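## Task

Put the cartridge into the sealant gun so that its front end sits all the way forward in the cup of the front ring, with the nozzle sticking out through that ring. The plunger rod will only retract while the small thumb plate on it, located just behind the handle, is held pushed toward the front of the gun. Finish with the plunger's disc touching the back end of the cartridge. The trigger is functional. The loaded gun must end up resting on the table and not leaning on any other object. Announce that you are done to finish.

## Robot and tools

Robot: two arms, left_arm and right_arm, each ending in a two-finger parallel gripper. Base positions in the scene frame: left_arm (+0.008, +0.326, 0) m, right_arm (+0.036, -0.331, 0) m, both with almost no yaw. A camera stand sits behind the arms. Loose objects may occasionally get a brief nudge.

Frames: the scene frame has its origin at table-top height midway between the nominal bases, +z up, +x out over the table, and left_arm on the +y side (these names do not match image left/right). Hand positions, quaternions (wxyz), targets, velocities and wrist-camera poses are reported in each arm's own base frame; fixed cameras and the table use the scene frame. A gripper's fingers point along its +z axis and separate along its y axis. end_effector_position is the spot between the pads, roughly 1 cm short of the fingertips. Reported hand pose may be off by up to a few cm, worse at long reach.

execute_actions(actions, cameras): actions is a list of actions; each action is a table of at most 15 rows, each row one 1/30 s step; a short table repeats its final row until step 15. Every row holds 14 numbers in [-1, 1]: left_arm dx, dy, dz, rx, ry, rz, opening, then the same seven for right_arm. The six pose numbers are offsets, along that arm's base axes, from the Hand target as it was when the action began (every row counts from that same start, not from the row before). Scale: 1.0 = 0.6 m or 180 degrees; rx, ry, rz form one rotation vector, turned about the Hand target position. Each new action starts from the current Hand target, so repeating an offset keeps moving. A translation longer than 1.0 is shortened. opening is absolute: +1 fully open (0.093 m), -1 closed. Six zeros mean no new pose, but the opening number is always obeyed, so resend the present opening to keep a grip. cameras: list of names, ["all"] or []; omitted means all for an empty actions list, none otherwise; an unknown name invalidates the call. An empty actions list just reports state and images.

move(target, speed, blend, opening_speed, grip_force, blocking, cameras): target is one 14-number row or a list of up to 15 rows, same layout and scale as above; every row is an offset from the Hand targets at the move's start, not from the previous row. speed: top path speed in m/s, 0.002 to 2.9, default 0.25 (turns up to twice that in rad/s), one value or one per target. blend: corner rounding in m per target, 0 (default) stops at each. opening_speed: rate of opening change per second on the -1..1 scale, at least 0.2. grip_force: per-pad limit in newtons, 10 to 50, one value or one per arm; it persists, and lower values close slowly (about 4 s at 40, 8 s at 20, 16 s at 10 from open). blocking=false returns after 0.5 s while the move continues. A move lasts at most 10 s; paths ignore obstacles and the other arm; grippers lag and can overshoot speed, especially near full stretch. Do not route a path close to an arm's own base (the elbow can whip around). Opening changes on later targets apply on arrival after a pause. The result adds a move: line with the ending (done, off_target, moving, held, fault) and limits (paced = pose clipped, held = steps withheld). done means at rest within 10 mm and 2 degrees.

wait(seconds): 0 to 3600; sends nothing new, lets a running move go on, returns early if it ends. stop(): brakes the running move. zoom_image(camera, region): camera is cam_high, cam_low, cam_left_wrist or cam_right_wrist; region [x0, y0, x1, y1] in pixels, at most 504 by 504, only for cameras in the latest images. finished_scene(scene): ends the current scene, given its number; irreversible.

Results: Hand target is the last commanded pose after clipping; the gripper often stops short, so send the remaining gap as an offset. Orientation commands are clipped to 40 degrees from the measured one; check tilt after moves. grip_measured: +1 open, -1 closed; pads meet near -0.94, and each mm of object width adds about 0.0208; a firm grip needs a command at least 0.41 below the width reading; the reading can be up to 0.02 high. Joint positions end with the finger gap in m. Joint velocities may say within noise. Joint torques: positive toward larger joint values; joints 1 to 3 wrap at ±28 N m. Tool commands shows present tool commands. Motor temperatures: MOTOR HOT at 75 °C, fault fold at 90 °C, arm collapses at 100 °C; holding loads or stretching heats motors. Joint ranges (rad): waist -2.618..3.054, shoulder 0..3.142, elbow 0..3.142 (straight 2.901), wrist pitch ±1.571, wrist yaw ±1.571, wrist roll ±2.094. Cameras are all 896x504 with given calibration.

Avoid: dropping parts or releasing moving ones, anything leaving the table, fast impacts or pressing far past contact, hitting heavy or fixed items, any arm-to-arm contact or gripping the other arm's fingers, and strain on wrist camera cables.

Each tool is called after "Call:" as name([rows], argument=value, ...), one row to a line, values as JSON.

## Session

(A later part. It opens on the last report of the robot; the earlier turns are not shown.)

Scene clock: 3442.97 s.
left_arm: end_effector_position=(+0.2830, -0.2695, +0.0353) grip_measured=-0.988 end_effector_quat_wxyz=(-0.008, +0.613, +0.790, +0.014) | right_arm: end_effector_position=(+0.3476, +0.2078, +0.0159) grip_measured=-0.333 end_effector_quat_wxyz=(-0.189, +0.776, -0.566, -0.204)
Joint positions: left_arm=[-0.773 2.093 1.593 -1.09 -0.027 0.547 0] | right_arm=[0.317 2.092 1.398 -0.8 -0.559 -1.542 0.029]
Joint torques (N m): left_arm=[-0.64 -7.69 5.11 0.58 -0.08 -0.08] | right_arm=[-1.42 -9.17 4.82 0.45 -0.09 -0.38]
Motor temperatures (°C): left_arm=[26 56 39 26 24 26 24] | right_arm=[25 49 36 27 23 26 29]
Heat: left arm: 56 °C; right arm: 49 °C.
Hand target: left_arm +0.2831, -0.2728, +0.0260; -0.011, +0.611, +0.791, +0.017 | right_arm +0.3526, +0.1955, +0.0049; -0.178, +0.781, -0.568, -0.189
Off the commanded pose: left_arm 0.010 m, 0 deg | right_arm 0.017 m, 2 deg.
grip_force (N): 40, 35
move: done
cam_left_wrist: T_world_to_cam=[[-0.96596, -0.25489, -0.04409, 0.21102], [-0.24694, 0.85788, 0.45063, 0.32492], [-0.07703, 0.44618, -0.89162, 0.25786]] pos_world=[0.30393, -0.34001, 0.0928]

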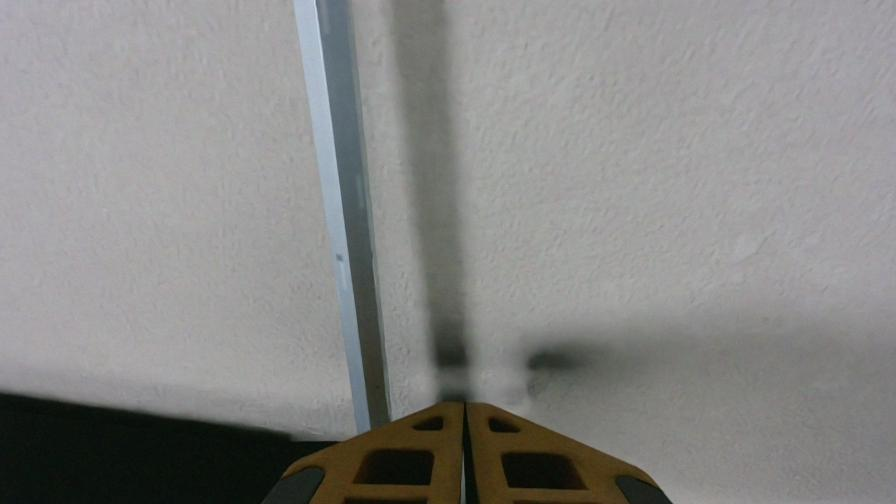

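Call:
move([
  [-0.0098, 0.0405, 0, 0, 0, 0, -1, -0.005, 0.021, 0, 0, 0, 0, -0.6],
  [-0.0235, 0.097, 0, 0, 0, 0, -1, 0.012, -0.045, 0, 0, 0, 0, -0.6],
], speed=0.05, cameras=["cam_left_wrist","cam_high","cam_low"])

Call:
zoom_image(camera="cam_high", region=[395, 190, 455, 250])

Call:
zoom_image(camera="cam_low", region=[400, 290, 520, 380])

Scene clock: 3454.50 s.
left_arm: end_effector_position=(+0.2836, -0.2715, +0.0262) grip_measured=-0.988 end_effector_quat_wxyz=(+0.065, +0.618, +0.783, -0.040) | right_arm: end_effector_position=(+0.3477, +0.2015, +0.0201) grip_measured=-0.333 end_effector_quat_wxyz=(-0.210, +0.768, -0.558, -0.232)
Joint positions: left_arm=[-0.733 1.977 1.371 -0.83 0.072 0.599 0] | right_arm=[0.274 2.099 1.398 -0.821 -0.635 -1.595 0.029]
Joint torques (N m): left_arm=[3.93 -11.07 2.85 -1.02 -0.87 0.27] | right_arm=[-3.86 -9.42 6 0.09 0.7 -0.7]
Motor temperatures (°C): left_arm=[26 56 39 26 24 26 24] | right_arm=[25 50 36 27 23 26 29]
Heat: left arm: 56 °C; right arm: 50 °C.
Hand target: left_arm +0.2690, -0.2146, +0.0261; -0.010, +0.611, +0.791, +0.017 | right_arm +0.3599, +0.1683, +0.0049; -0.178, +0.781, -0.568, -0.189
Off the commanded pose: left_arm 0.059 m, 11 deg | right_arm 0.038 m, 6 deg.
grip_force (N): 40, 35
move: off_target (left_arm, right_arm)
cam_left_wrist: T_world_to_cam=[[-0.96811, -0.24617, -0.0465, 0.21374], [-0.24915, 0.92664, 0.28153, 0.35462], [-0.02622, 0.28414, -0.95842, 0.19404]] pos_world=[0.30036, -0.33112, 0.09607]
Images, in order (width x height): cam_high 896x504, cam_low 896x504, cam_left_wrist 896x504.

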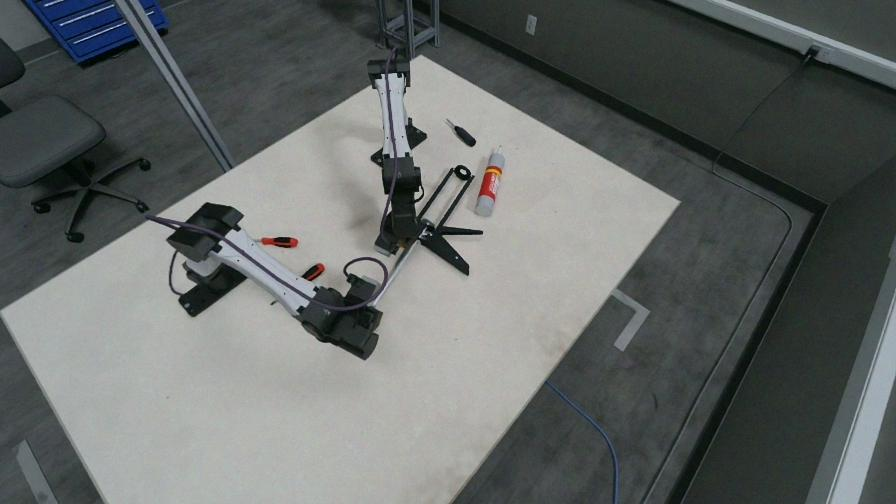

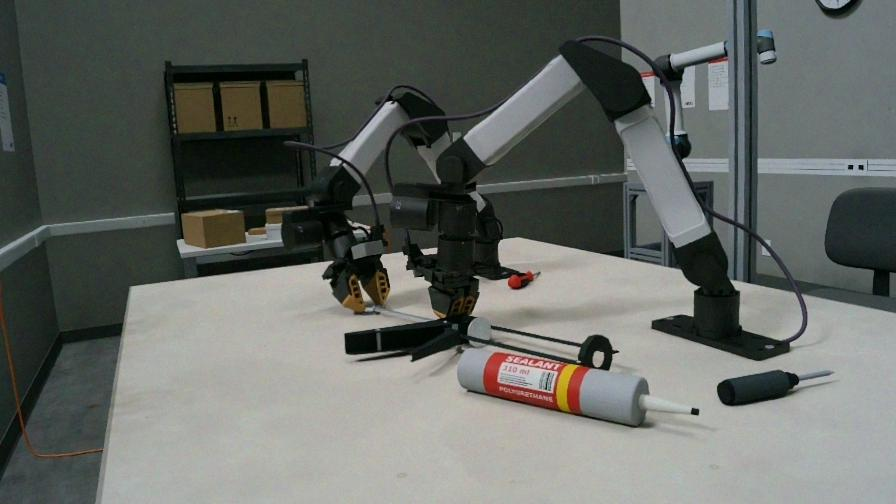

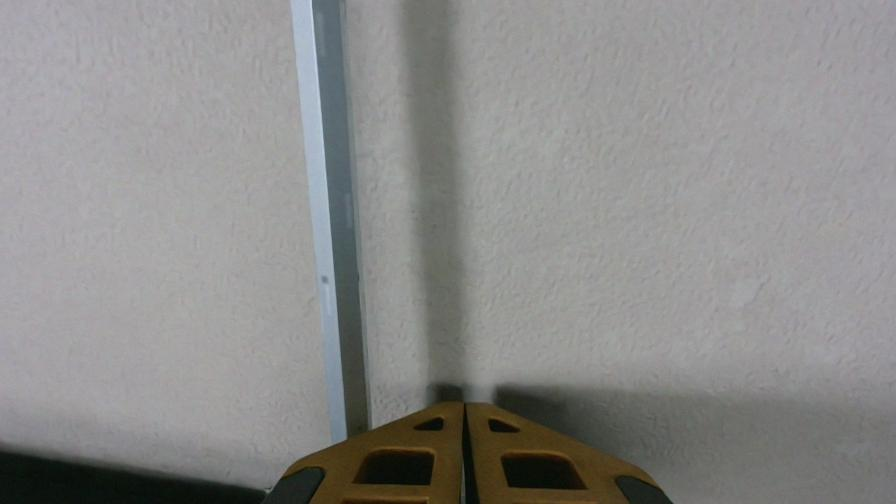

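Scaled by 8.400 from the camera's image (finer frame: 1280x720).

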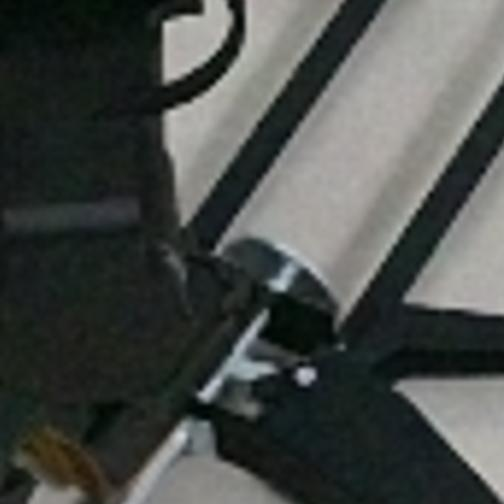

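Scaled by 4.200 from the camera's image (finer frame: 1280x720).

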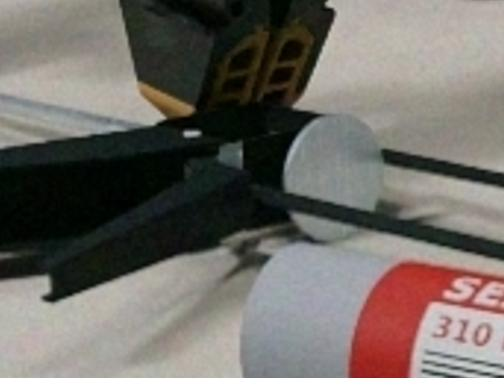

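Call:
move([
  [0.0, -0.03, 0, 0, 0, 0, -1, 0.0, 0.0, 0, 0, 0, 0, -0.6],
  [0.0, -0.03, 0, 0, 0, 0, -1, -0.023, 0.11, 0, 0, 0, 0, -0.6],
], speed=0.06, cameras=["cam_left_wrist","cam_high","cam_low"])

Call:
zoom_image(camera="cam_high", region=[395, 190, 455, 250])

Call:
zoom_image(camera="cam_low", region=[400, 290, 520, 380])

Scene clock: 3488.80 s.
left_arm: end_effector_position=(+0.2796, -0.2552, +0.0286) grip_measured=-0.988 end_effector_quat_wxyz=(+0.035, +0.619, +0.784, -0.001) | right_arm: end_effector_position=(+0.3412, +0.2229, +0.0144) grip_measured=-0.334 end_effector_quat_wxyz=(-0.173, +0.772, -0.577, -0.204)
Joint positions: left_arm=[-0.741 1.977 1.39 -0.913 -0.003 0.595 0] | right_arm=[0.366 2.098 1.409 -0.799 -0.537 -1.47 0.029]
Joint torques (N m): left_arm=[1.31 -8.4 5.04 -0.44 -0.29 -0.06] | right_arm=[2.88 -8.96 5.11 1.02 -0.23 0.05]
Motor temperatures (°C): left_arm=[27 55 37 26 25 27 24] | right_arm=[26 53 36 27 23 26 29]
Heat: left arm: 55 °C; right arm: 53 °C.
Hand target: left_arm +0.2690, -0.2327, +0.0262; -0.010, +0.611, +0.791, +0.017 | right_arm +0.3461, +0.2344, +0.0049; -0.178, +0.781, -0.568, -0.189
Off the commanded pose: left_arm 0.025 m, 6 deg | right_arm 0.016 m, 2 deg.
grip_force (N): 40, 35
move: off_target (left_arm, right_arm)
cam_left_wrist: T_world_to_cam=[[-0.96731, -0.24294, -0.07276, 0.21543], [-0.25236, 0.8938, 0.37072, 0.32778], [-0.02503, 0.37697, -0.92589, 0.21396]] pos_world=[0.29646, -0.32129, 0.09226]
Images, in order (width x height): cam_high 896x504, cam_low 896x504, cam_left_wrist 896x504.

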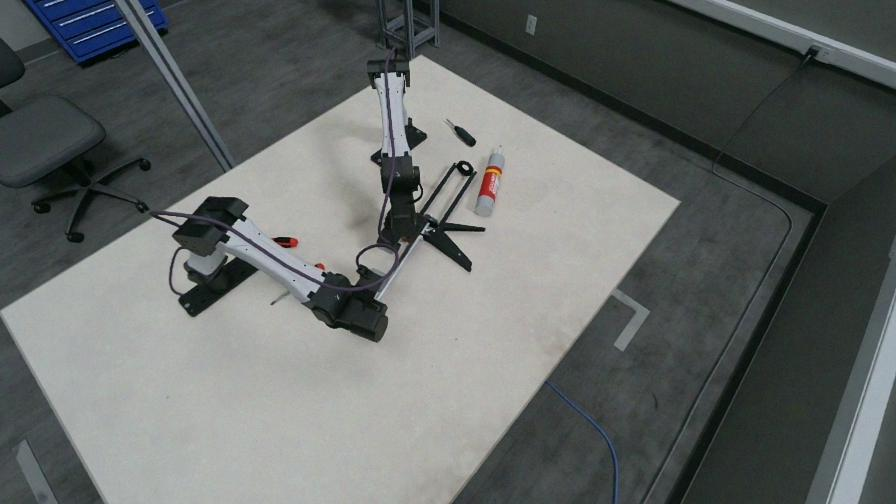

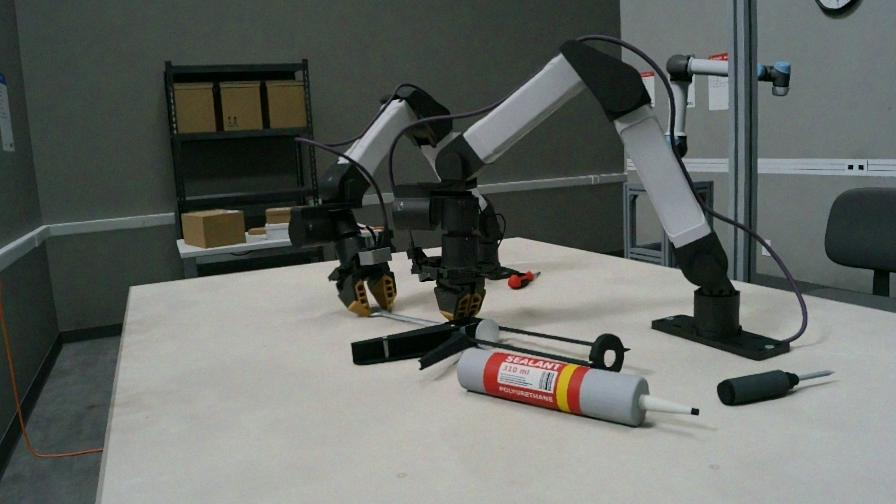

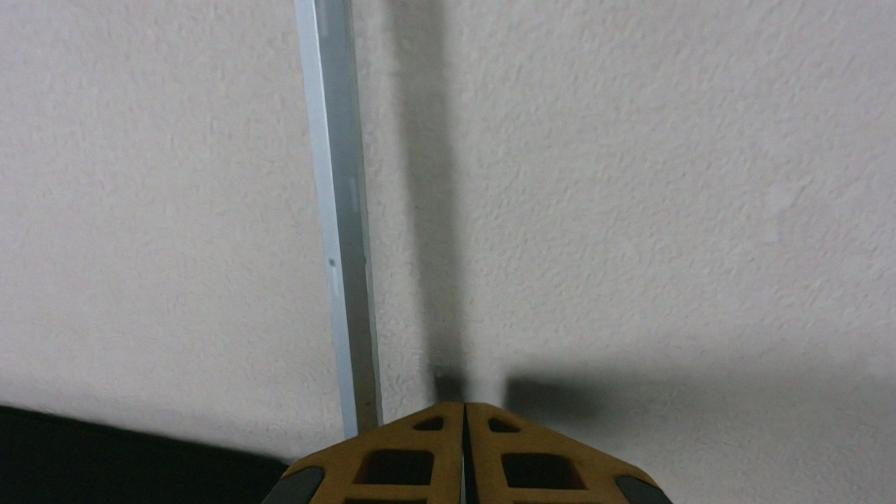

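Scaled by 8.400 from the camera's image (finer frame: 1280x720).

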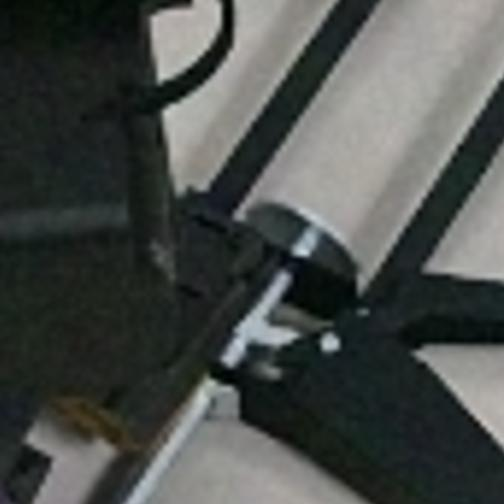

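Scaled by 4.200 from the camera's image (finer frame: 1280x720).

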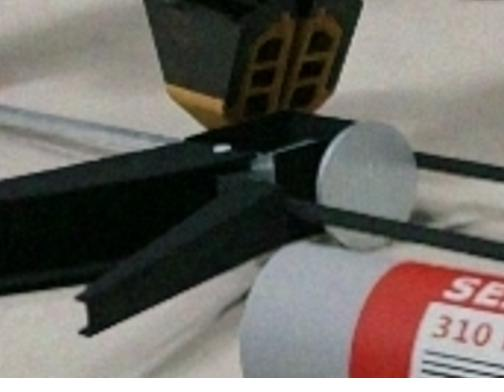

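Call:
execute_actions(actions=[])

Scene clock: 3519.57 s.
left_arm: end_effector_position=(+0.2796, -0.2552, +0.0286) grip_measured=-0.988 end_effector_quat_wxyz=(+0.035, +0.619, +0.784, -0.001) | right_arm: end_effector_position=(+0.3412, +0.2229, +0.0144) grip_measured=-0.334 end_effector_quat_wxyz=(-0.173, +0.772, -0.577, -0.204)
Joint positions: left_arm=[-0.741 1.977 1.39 -0.913 -0.003 0.595 0] | right_arm=[0.366 2.098 1.409 -0.799 -0.537 -1.47 0.029]
Joint velocities: within noise
Joint torques (N m): left_arm=[1.28 -8.4 5.07 -0.43 -0.27 -0.04] | right_arm=[2.91 -8.87 5.19 1.05 -0.25 0.09]
Motor temperatures (°C): left_arm=[27 53 38 26 25 26 24] | right_arm=[25 50 36 29 23 26 29]
Heat: left arm: 53 °C; right arm: 50 °C.
Hand target: left_arm +0.2690, -0.2327, +0.0262; -0.010, +0.611, +0.791, +0.017 | right_arm +0.3461, +0.2344, +0.0049; -0.178, +0.781, -0.568, -0.189
Tool commands: left_gripper/opening=-1.0 right_gripper/opening=-0.6
Off the commanded pose: left_arm 0.025 m, 6 deg | right_arm 0.016 m, 2 deg.
grip_force (N): 40, 35
camera_calibration:
cam_left_wrist: T_world_to_cam=[[-0.96731, -0.24294, -0.07276, 0.21543], [-0.25236, 0.8938, 0.37072, 0.32778], [-0.02503, 0.37697, -0.92589, 0.21396]] pos_world=[0.29646, -0.32129, 0.09226]
cam_right_wrist: T_world_to_cam=[[0.95643, 0.29183, 0.00884, -0.39073], [0.29072, -0.94909, -0.12129, 0.15427], [-0.027, 0.11857, -0.99258, 0.08256]] pos_world=[0.33109, 0.25065, 0.10412]

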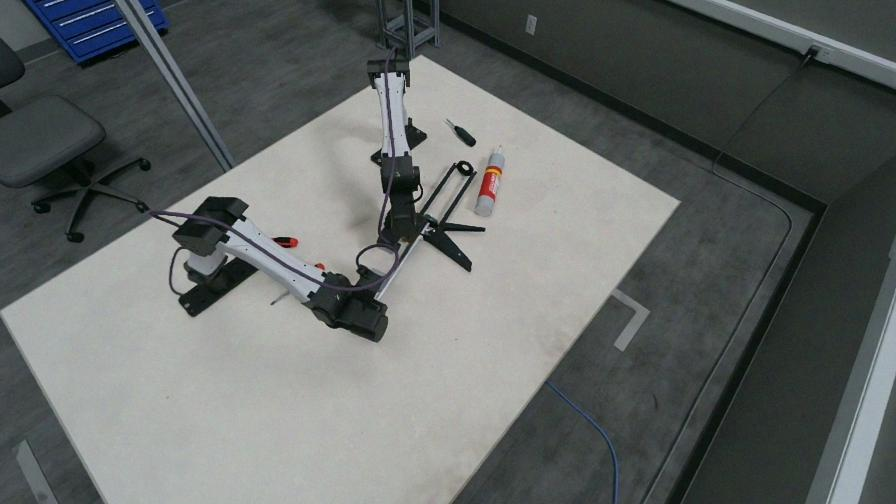

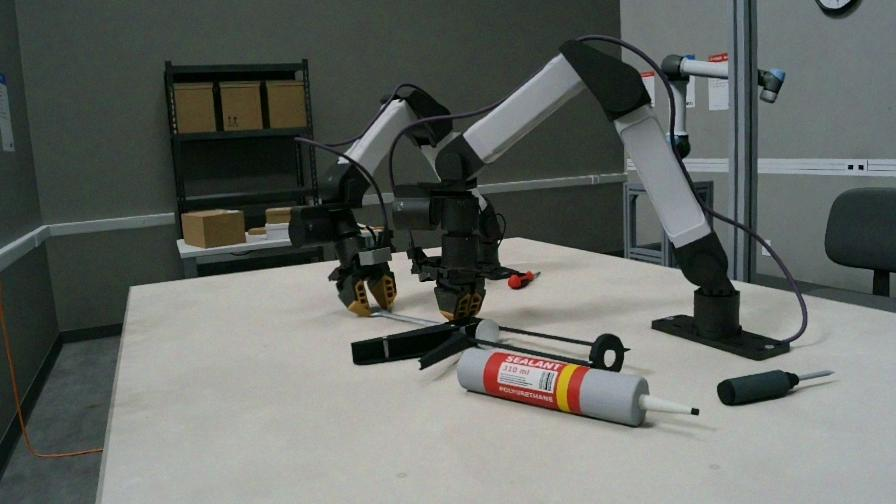

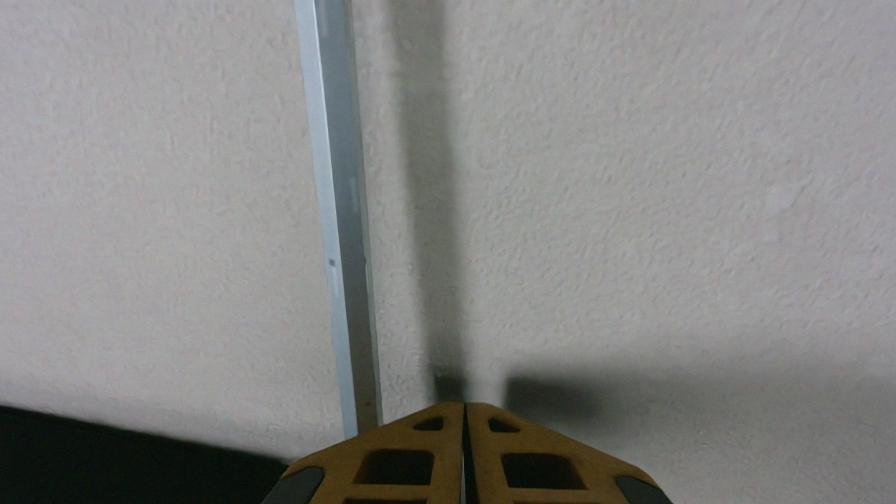

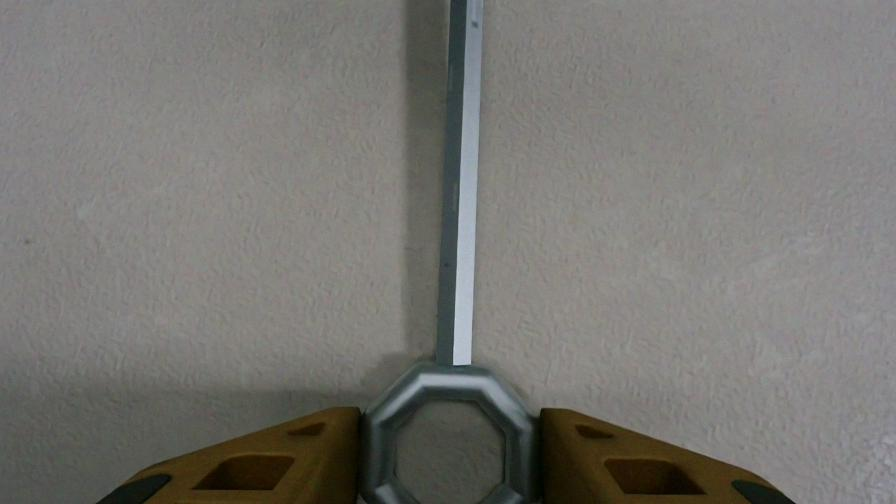

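Call:
zoom_image(camera="cam_high", region=[380, 150, 500, 290])

Call:
zoom_image(camera="cam_low", region=[360, 280, 660, 400])

Scaled by 3.600 from the camera's image (finer frame: 1280x720).

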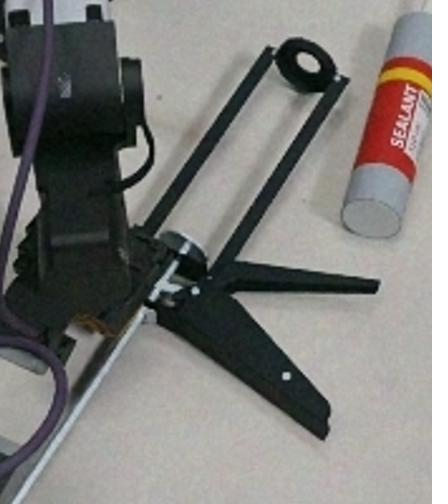

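Scaled by 1.680 from the camera's image (finer frame: 1280x720).

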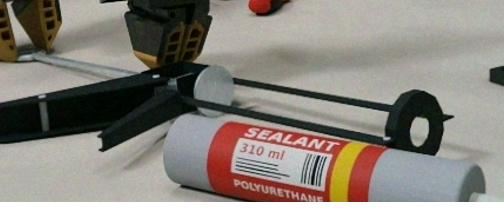

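Call:
move([
  [0.0257,-0.0688,0,0,0,0,-1,0,0,0,0,0,0,-0.6],
  [0.0257,-0.0688,0.12,0,0,0,-1,0,0,0,0,0,0,-0.6],
  [0.0737,-0.0668,0.24,0,0,0,0.25,0,0,0,0,0,0,-0.6],
], speed=0.12, cameras=["all"])

Scene clock: 3537.47 s.
left_arm: end_effector_position=(+0.3090, -0.2735, +0.1703) grip_measured=+0.248 end_effector_quat_wxyz=(+0.031, +0.608, +0.793, +0.010) | right_arm: end_effector_position=(+0.3412, +0.2229, +0.0144) grip_measured=-0.334 end_effector_quat_wxyz=(-0.173, +0.771, -0.577, -0.205)
Joint positions: left_arm=[-0.734 2.113 2.165 -1.561 -0.024 0.575 0.057] | right_arm=[0.366 2.098 1.409 -0.799 -0.537 -1.468 0.029]
Joint torques (N m): left_arm=[0.66 -8.28 7.15 0.41 -0.11 0.15] | right_arm=[3 -9.01 5.04 1.03 -0.23 0.08]
Heat: left arm: 52 °C; right arm: 50 °C.
Hand target: left_arm +0.3132, -0.2727, +0.1701; -0.010, +0.611, +0.791, +0.017 | right_arm +0.3460, +0.2344, +0.0049; -0.178, +0.781, -0.568, -0.189
Off the commanded pose: left_arm 0.004 m, 5 deg | right_arm 0.016 m, 2 deg.
joint sent to its limit (left arm) — joint 4 (wrist pitch), lower limit. The joint targets are off in orientation, not in position.
grip_force (N): 40, 35
move: off_target (left_arm); target 3's new opening was sent with left_arm's hand 0.004 m and 5 deg from that target
cam_left_wrist: T_world_to_cam=[[-0.95956, -0.26865, -0.08414, 0.24224], [-0.2799, 0.87841, 0.38736, 0.30048], [-0.03015, 0.39525, -0.91808, 0.35814]] pos_world=[0.32734, -0.34042, 0.23279]
cam_right_wrist: T_world_to_cam=[[0.95681, 0.29061, 0.00809, -0.39057], [0.28941, -0.94948, -0.12139, 0.15478], [-0.0276, 0.11849, -0.99257, 0.08278]] pos_world=[0.33119, 0.25065, 0.10412]

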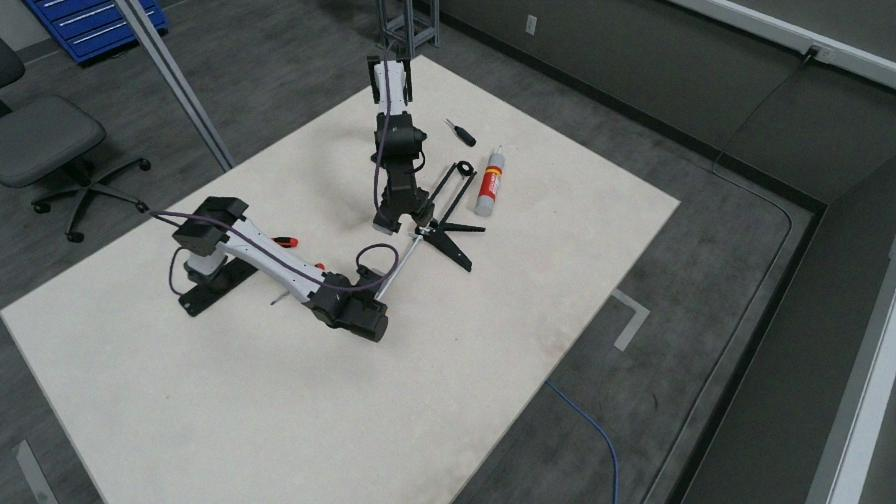

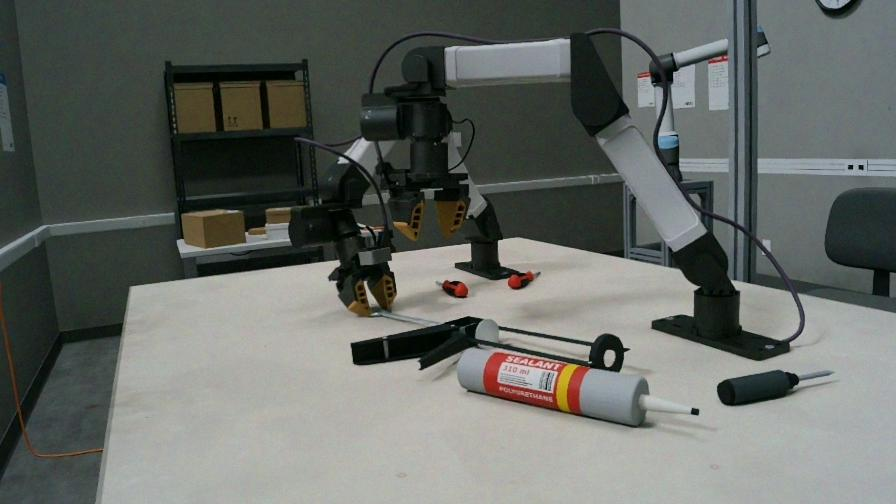

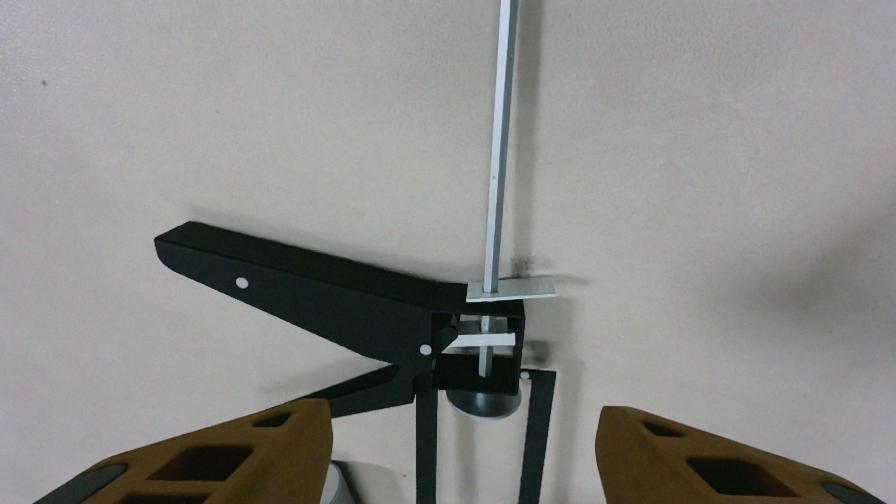

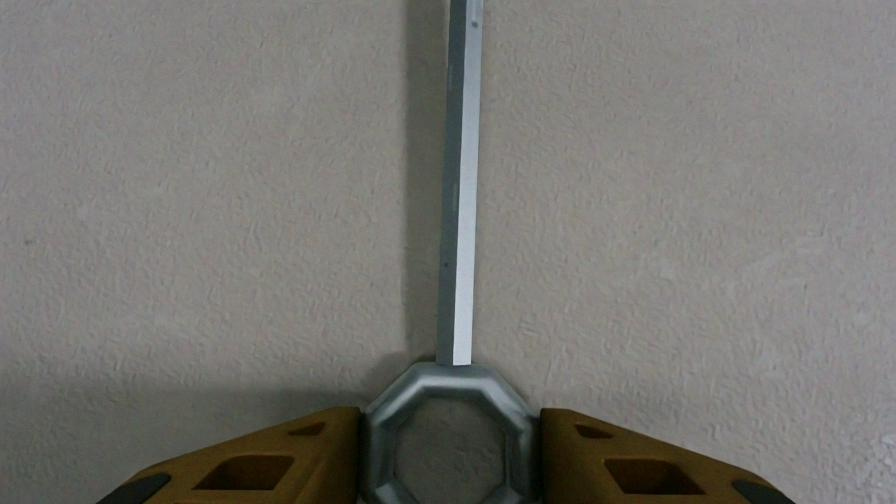

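Call:
zoom_image(camera="cam_left_wrist", region=[380, 240, 620, 480])

Scaled by 2.100 from the camera's image (finer frame: 1280x720).

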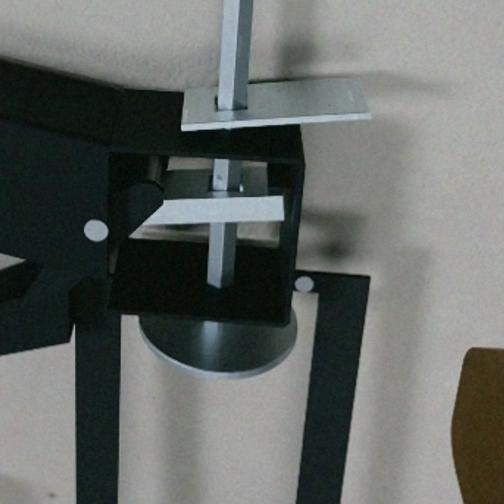

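Call:
move(target=[0,0,0,0,0,0,0.25,-0.013,0.0483,0,0,0,0,-0.6], speed=0.1, cameras=["all"])

Call:
zoom_image(camera="cam_left_wrist", region=[380, 240, 620, 480])

Call:
zoom_image(camera="cam_high", region=[380, 150, 500, 290])

Scene clock: 3561.13 s.
left_arm: end_effector_position=(+0.3090, -0.2735, +0.1703) grip_measured=+0.248 end_effector_quat_wxyz=(+0.031, +0.608, +0.793, +0.010) | right_arm: end_effector_position=(+0.3386, +0.2436, +0.0153) grip_measured=-0.334 end_effector_quat_wxyz=(-0.168, +0.774, -0.581, -0.185)
Joint positions: left_arm=[-0.734 2.113 2.165 -1.561 -0.024 0.575 0.057] | right_arm=[0.432 2.092 1.416 -0.763 -0.49 -1.388 0.029]
Joint torques (N m): left_arm=[0.75 -8.34 7.21 0.4 -0.11 0.17] | right_arm=[3.6 -7.99 5.33 1.16 -0.63 0.08]
Heat: left arm: 53 °C; right arm: 49 °C.
Hand target: left_arm +0.3132, -0.2727, +0.1701; -0.010, +0.611, +0.791, +0.017 | right_arm +0.3383, +0.2634, +0.0050; -0.178, +0.781, -0.568, -0.189
Off the commanded pose: left_arm 0.004 m, 5 deg | right_arm 0.022 m, 2 deg.
joint sent to its limit (left arm) — joint 4 (wrist pitch), lower limit. The joint targets are off in orientation, not in position.
grip_force (N): 40, 35
move: off_target (right_arm)
cam_left_wrist: T_world_to_cam=[[-0.95956, -0.26865, -0.08414, 0.24224], [-0.2799, 0.87841, 0.38736, 0.30048], [-0.03015, 0.39525, -0.91808, 0.35814]] pos_world=[0.32734, -0.34042, 0.23279]
cam_right_wrist: T_world_to_cam=[[0.95864, 0.28379, 0.02166, -0.3932], [0.28459, -0.95496, -0.08401, 0.17775], [-0.00316, 0.0867, -0.99623, 0.08077]] pos_world=[0.32661, 0.27432, 0.10392]

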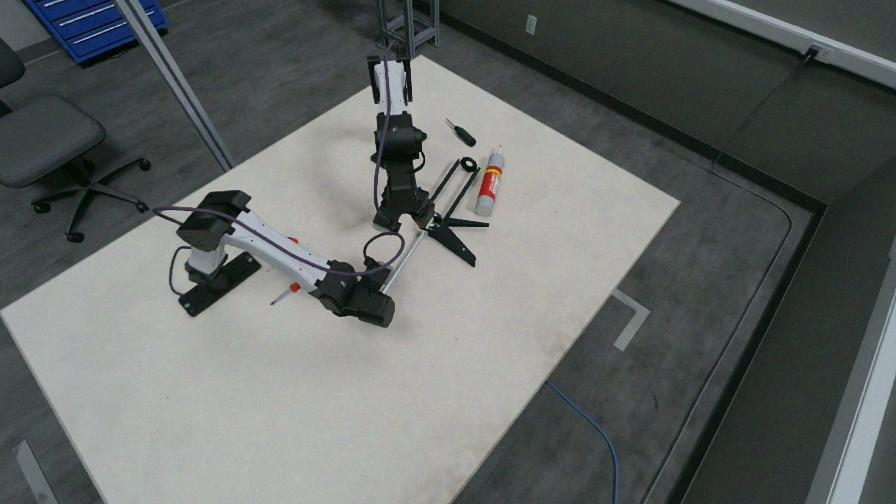

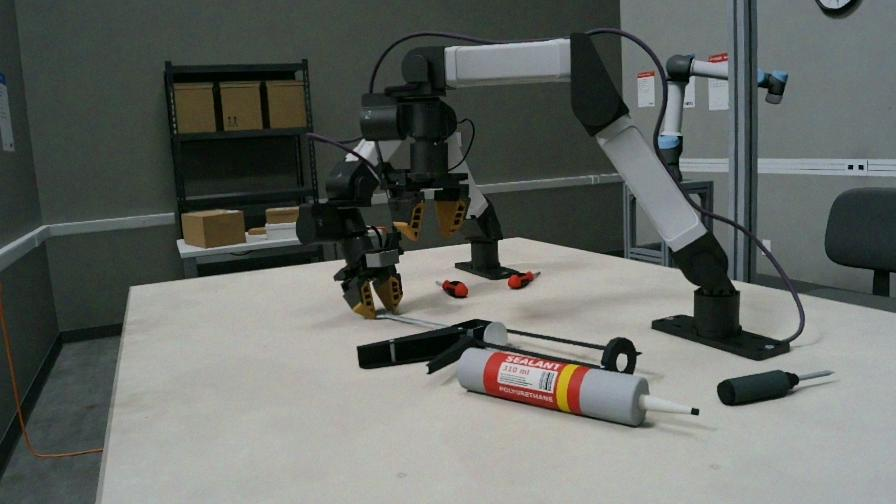

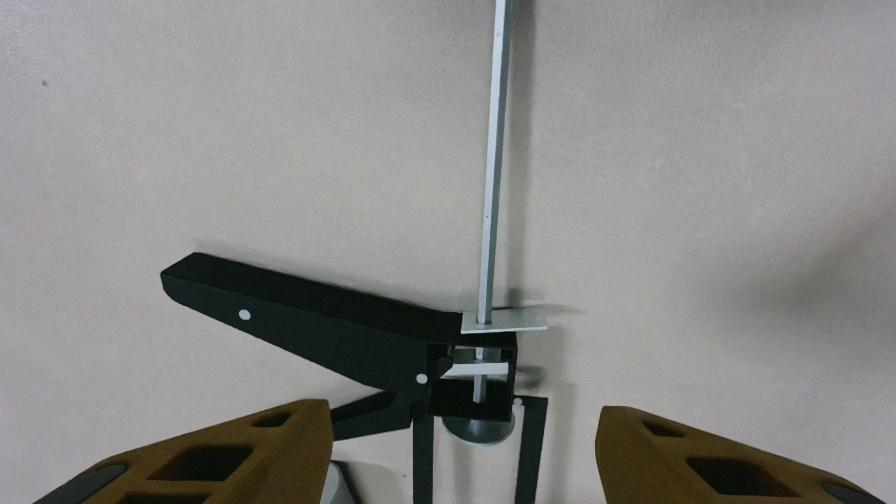

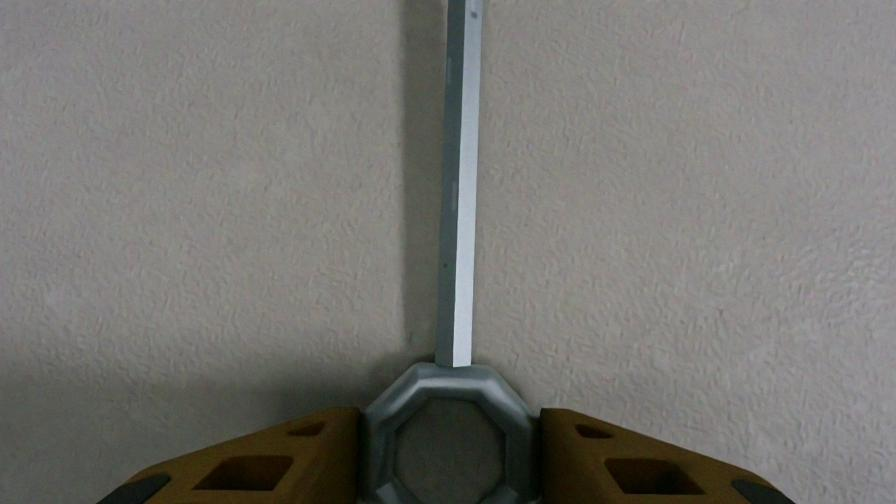

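Scaled by 2.100 from the camera's image (finer frame: 1280x720).

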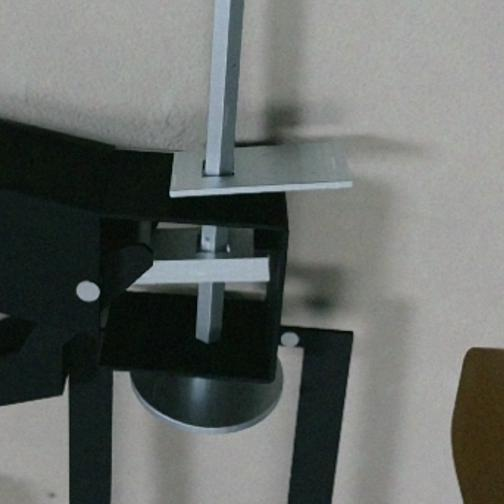

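Scaled by 3.600 from the camera's image (finer frame: 1280x720).

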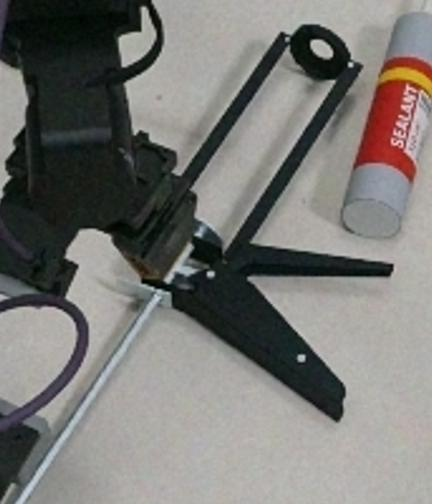

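Call:
move([
  [-0.0492,0.0,0,0,0,0,-1,0,0,0,0,0,0,-0.6],
  [-0.0492,0.0,-0.2383,0,0,0,-1,0,0,0,0,0,0,-0.6],
], speed=0.15)

Scene clock: 3616.03 s.
left_arm: end_effector_position=(+0.2817, -0.2712, +0.0362) grip_measured=-0.988 end_effector_quat_wxyz=(-0.009, +0.616, +0.788, +0.015) | right_arm: end_effector_position=(+0.3386, +0.2436, +0.0153) grip_measured=-0.334 end_effector_quat_wxyz=(-0.168, +0.774, -0.581, -0.186)
Joint positions: left_arm=[-0.778 2.095 1.6 -1.098 -0.027 0.549 0] | right_arm=[0.432 2.092 1.416 -0.763 -0.49 -1.388 0.029]
Joint torques (N m): left_arm=[0.05 -7.77 4.98 0.57 -0.11 -0.11] | right_arm=[3.6 -8.01 5.33 1.16 -0.59 0.06]
Heat: left arm: 53 °C; right arm: 48 °C.
Hand target: left_arm +0.2837, -0.2728, +0.0271; -0.010, +0.611, +0.791, +0.017 | right_arm +0.3383, +0.2634, +0.0050; -0.178, +0.781, -0.568, -0.189
Off the commanded pose: left_arm 0.009 m, 1 deg | right_arm 0.022 m, 2 deg.
grip_force (N): 40, 35
move: done

Call:
move([
  [-0.0160,0.0647,0,0,0,0,-1,0.0085,-0.0487,0,0,0,0,-0.6],
  [-0.0320,0.1293,0,0,0,0,-1,0.0255,-0.1133,0,0,0,0,-0.6],
], speed=0.06, cameras=["all"])

Call:
zoom_image(camera="cam_high", region=[380, 150, 500, 290])

Scene clock: 3627.80 s.
left_arm: end_effector_position=(+0.2765, -0.2474, +0.0221) grip_measured=-0.988 end_effector_quat_wxyz=(+0.053, +0.621, +0.781, -0.038) | right_arm: end_effector_position=(+0.3461, +0.2292, +0.0235) grip_measured=-0.334 end_effector_quat_wxyz=(-0.216, +0.769, -0.558, -0.227)
Joint positions: left_arm=[-0.697 1.928 1.288 -0.822 0.072 0.641 0] | right_arm=[0.344 2.092 1.401 -0.761 -0.628 -1.503 0.029]
Joint torques (N m): left_arm=[3.99 -11.19 3.08 -0.93 -0.86 0.21] | right_arm=[-3.54 -9.37 4.82 0.07 0.65 -0.75]
Heat: left arm: 52 °C; right arm: 48 °C.
Hand target: left_arm +0.2646, -0.1951, +0.0271; -0.010, +0.611, +0.791, +0.017 | right_arm +0.3536, +0.1955, +0.0050; -0.178, +0.781, -0.568, -0.189
Off the commanded pose: left_arm 0.054 m, 10 deg | right_arm 0.039 m, 6 deg.
grip_force (N): 40, 35
move: off_target (left_arm, right_arm)
cam_left_wrist: T_world_to_cam=[[-0.97032, -0.23904, -0.03659, 0.2148], [-0.23873, 0.92273, 0.30263, 0.32732], [-0.03858, 0.30239, -0.9524, 0.19085]] pos_world=[0.29393, -0.30839, 0.09057]
cam_right_wrist: T_world_to_cam=[[0.95112, 0.30352, 0.057, -0.39933], [0.30864, -0.92773, -0.20992, 0.15091], [-0.01084, 0.21725, -0.97606, 0.06247]] pos_world=[0.33391, 0.24764, 0.11542]

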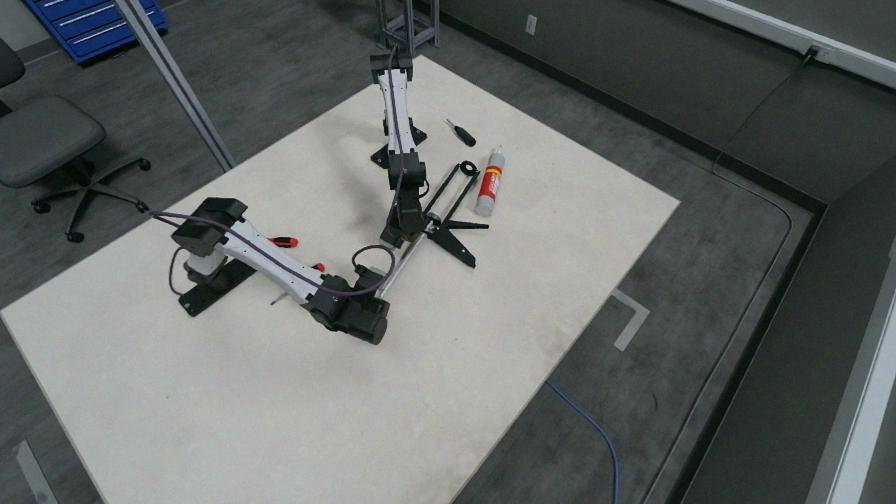

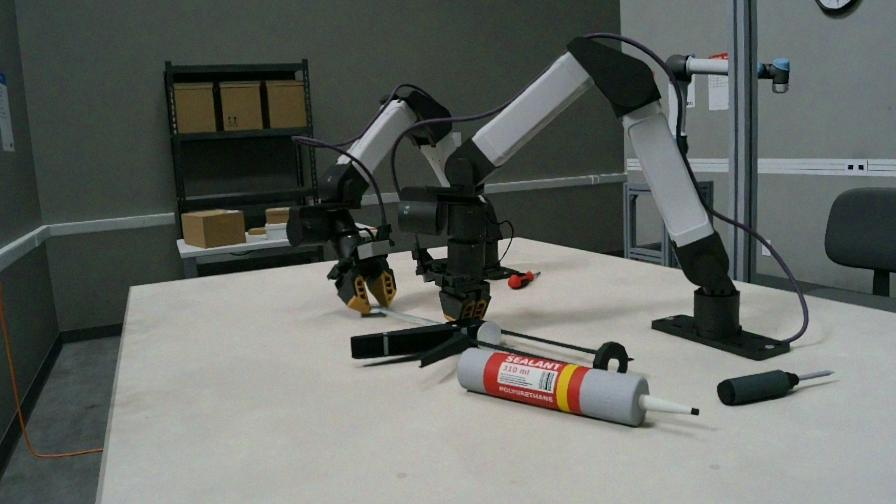

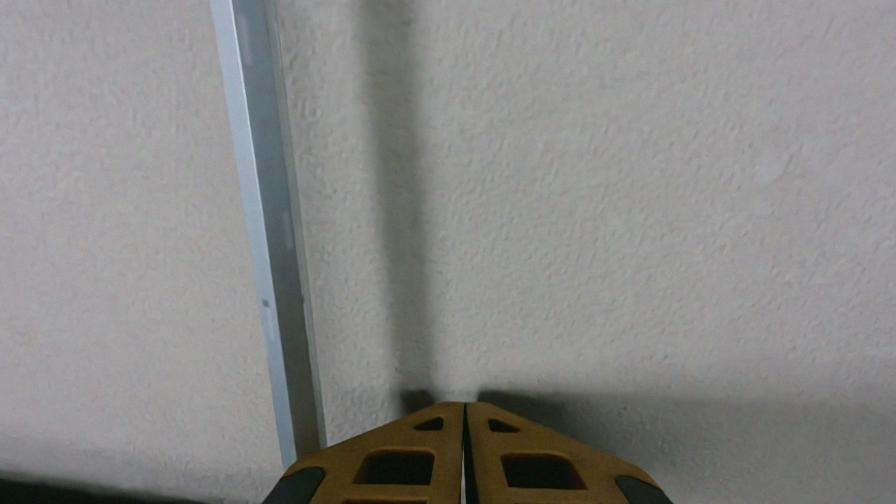

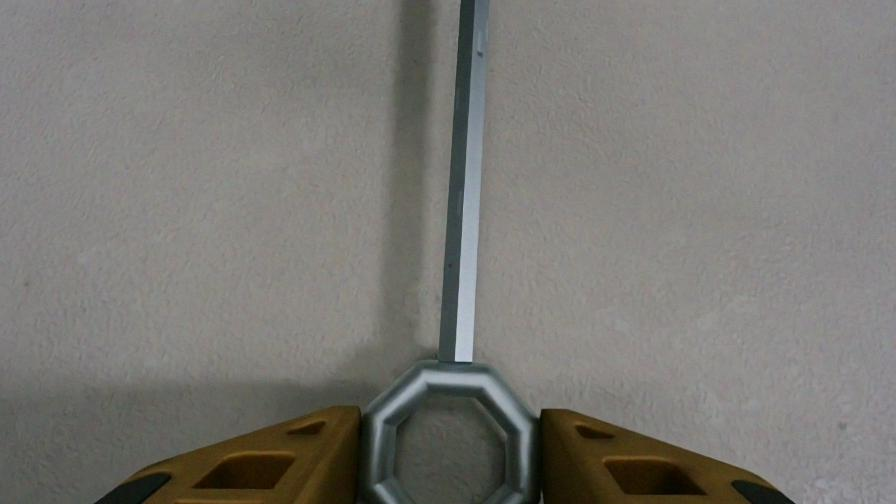

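Scaled by 3.600 from the camera's image (finer frame: 1280x720).

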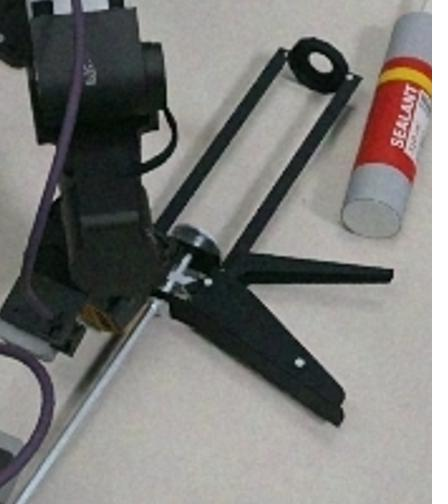

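Call:
zoom_image(camera="cam_low", region=[330, 270, 660, 400])

Scaled by 1.527 from the camera's image (finer frame: 1280x720).

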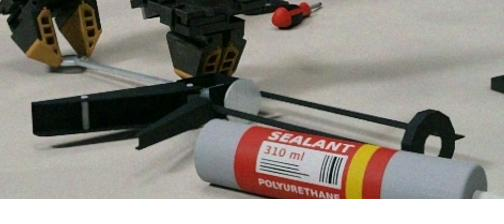

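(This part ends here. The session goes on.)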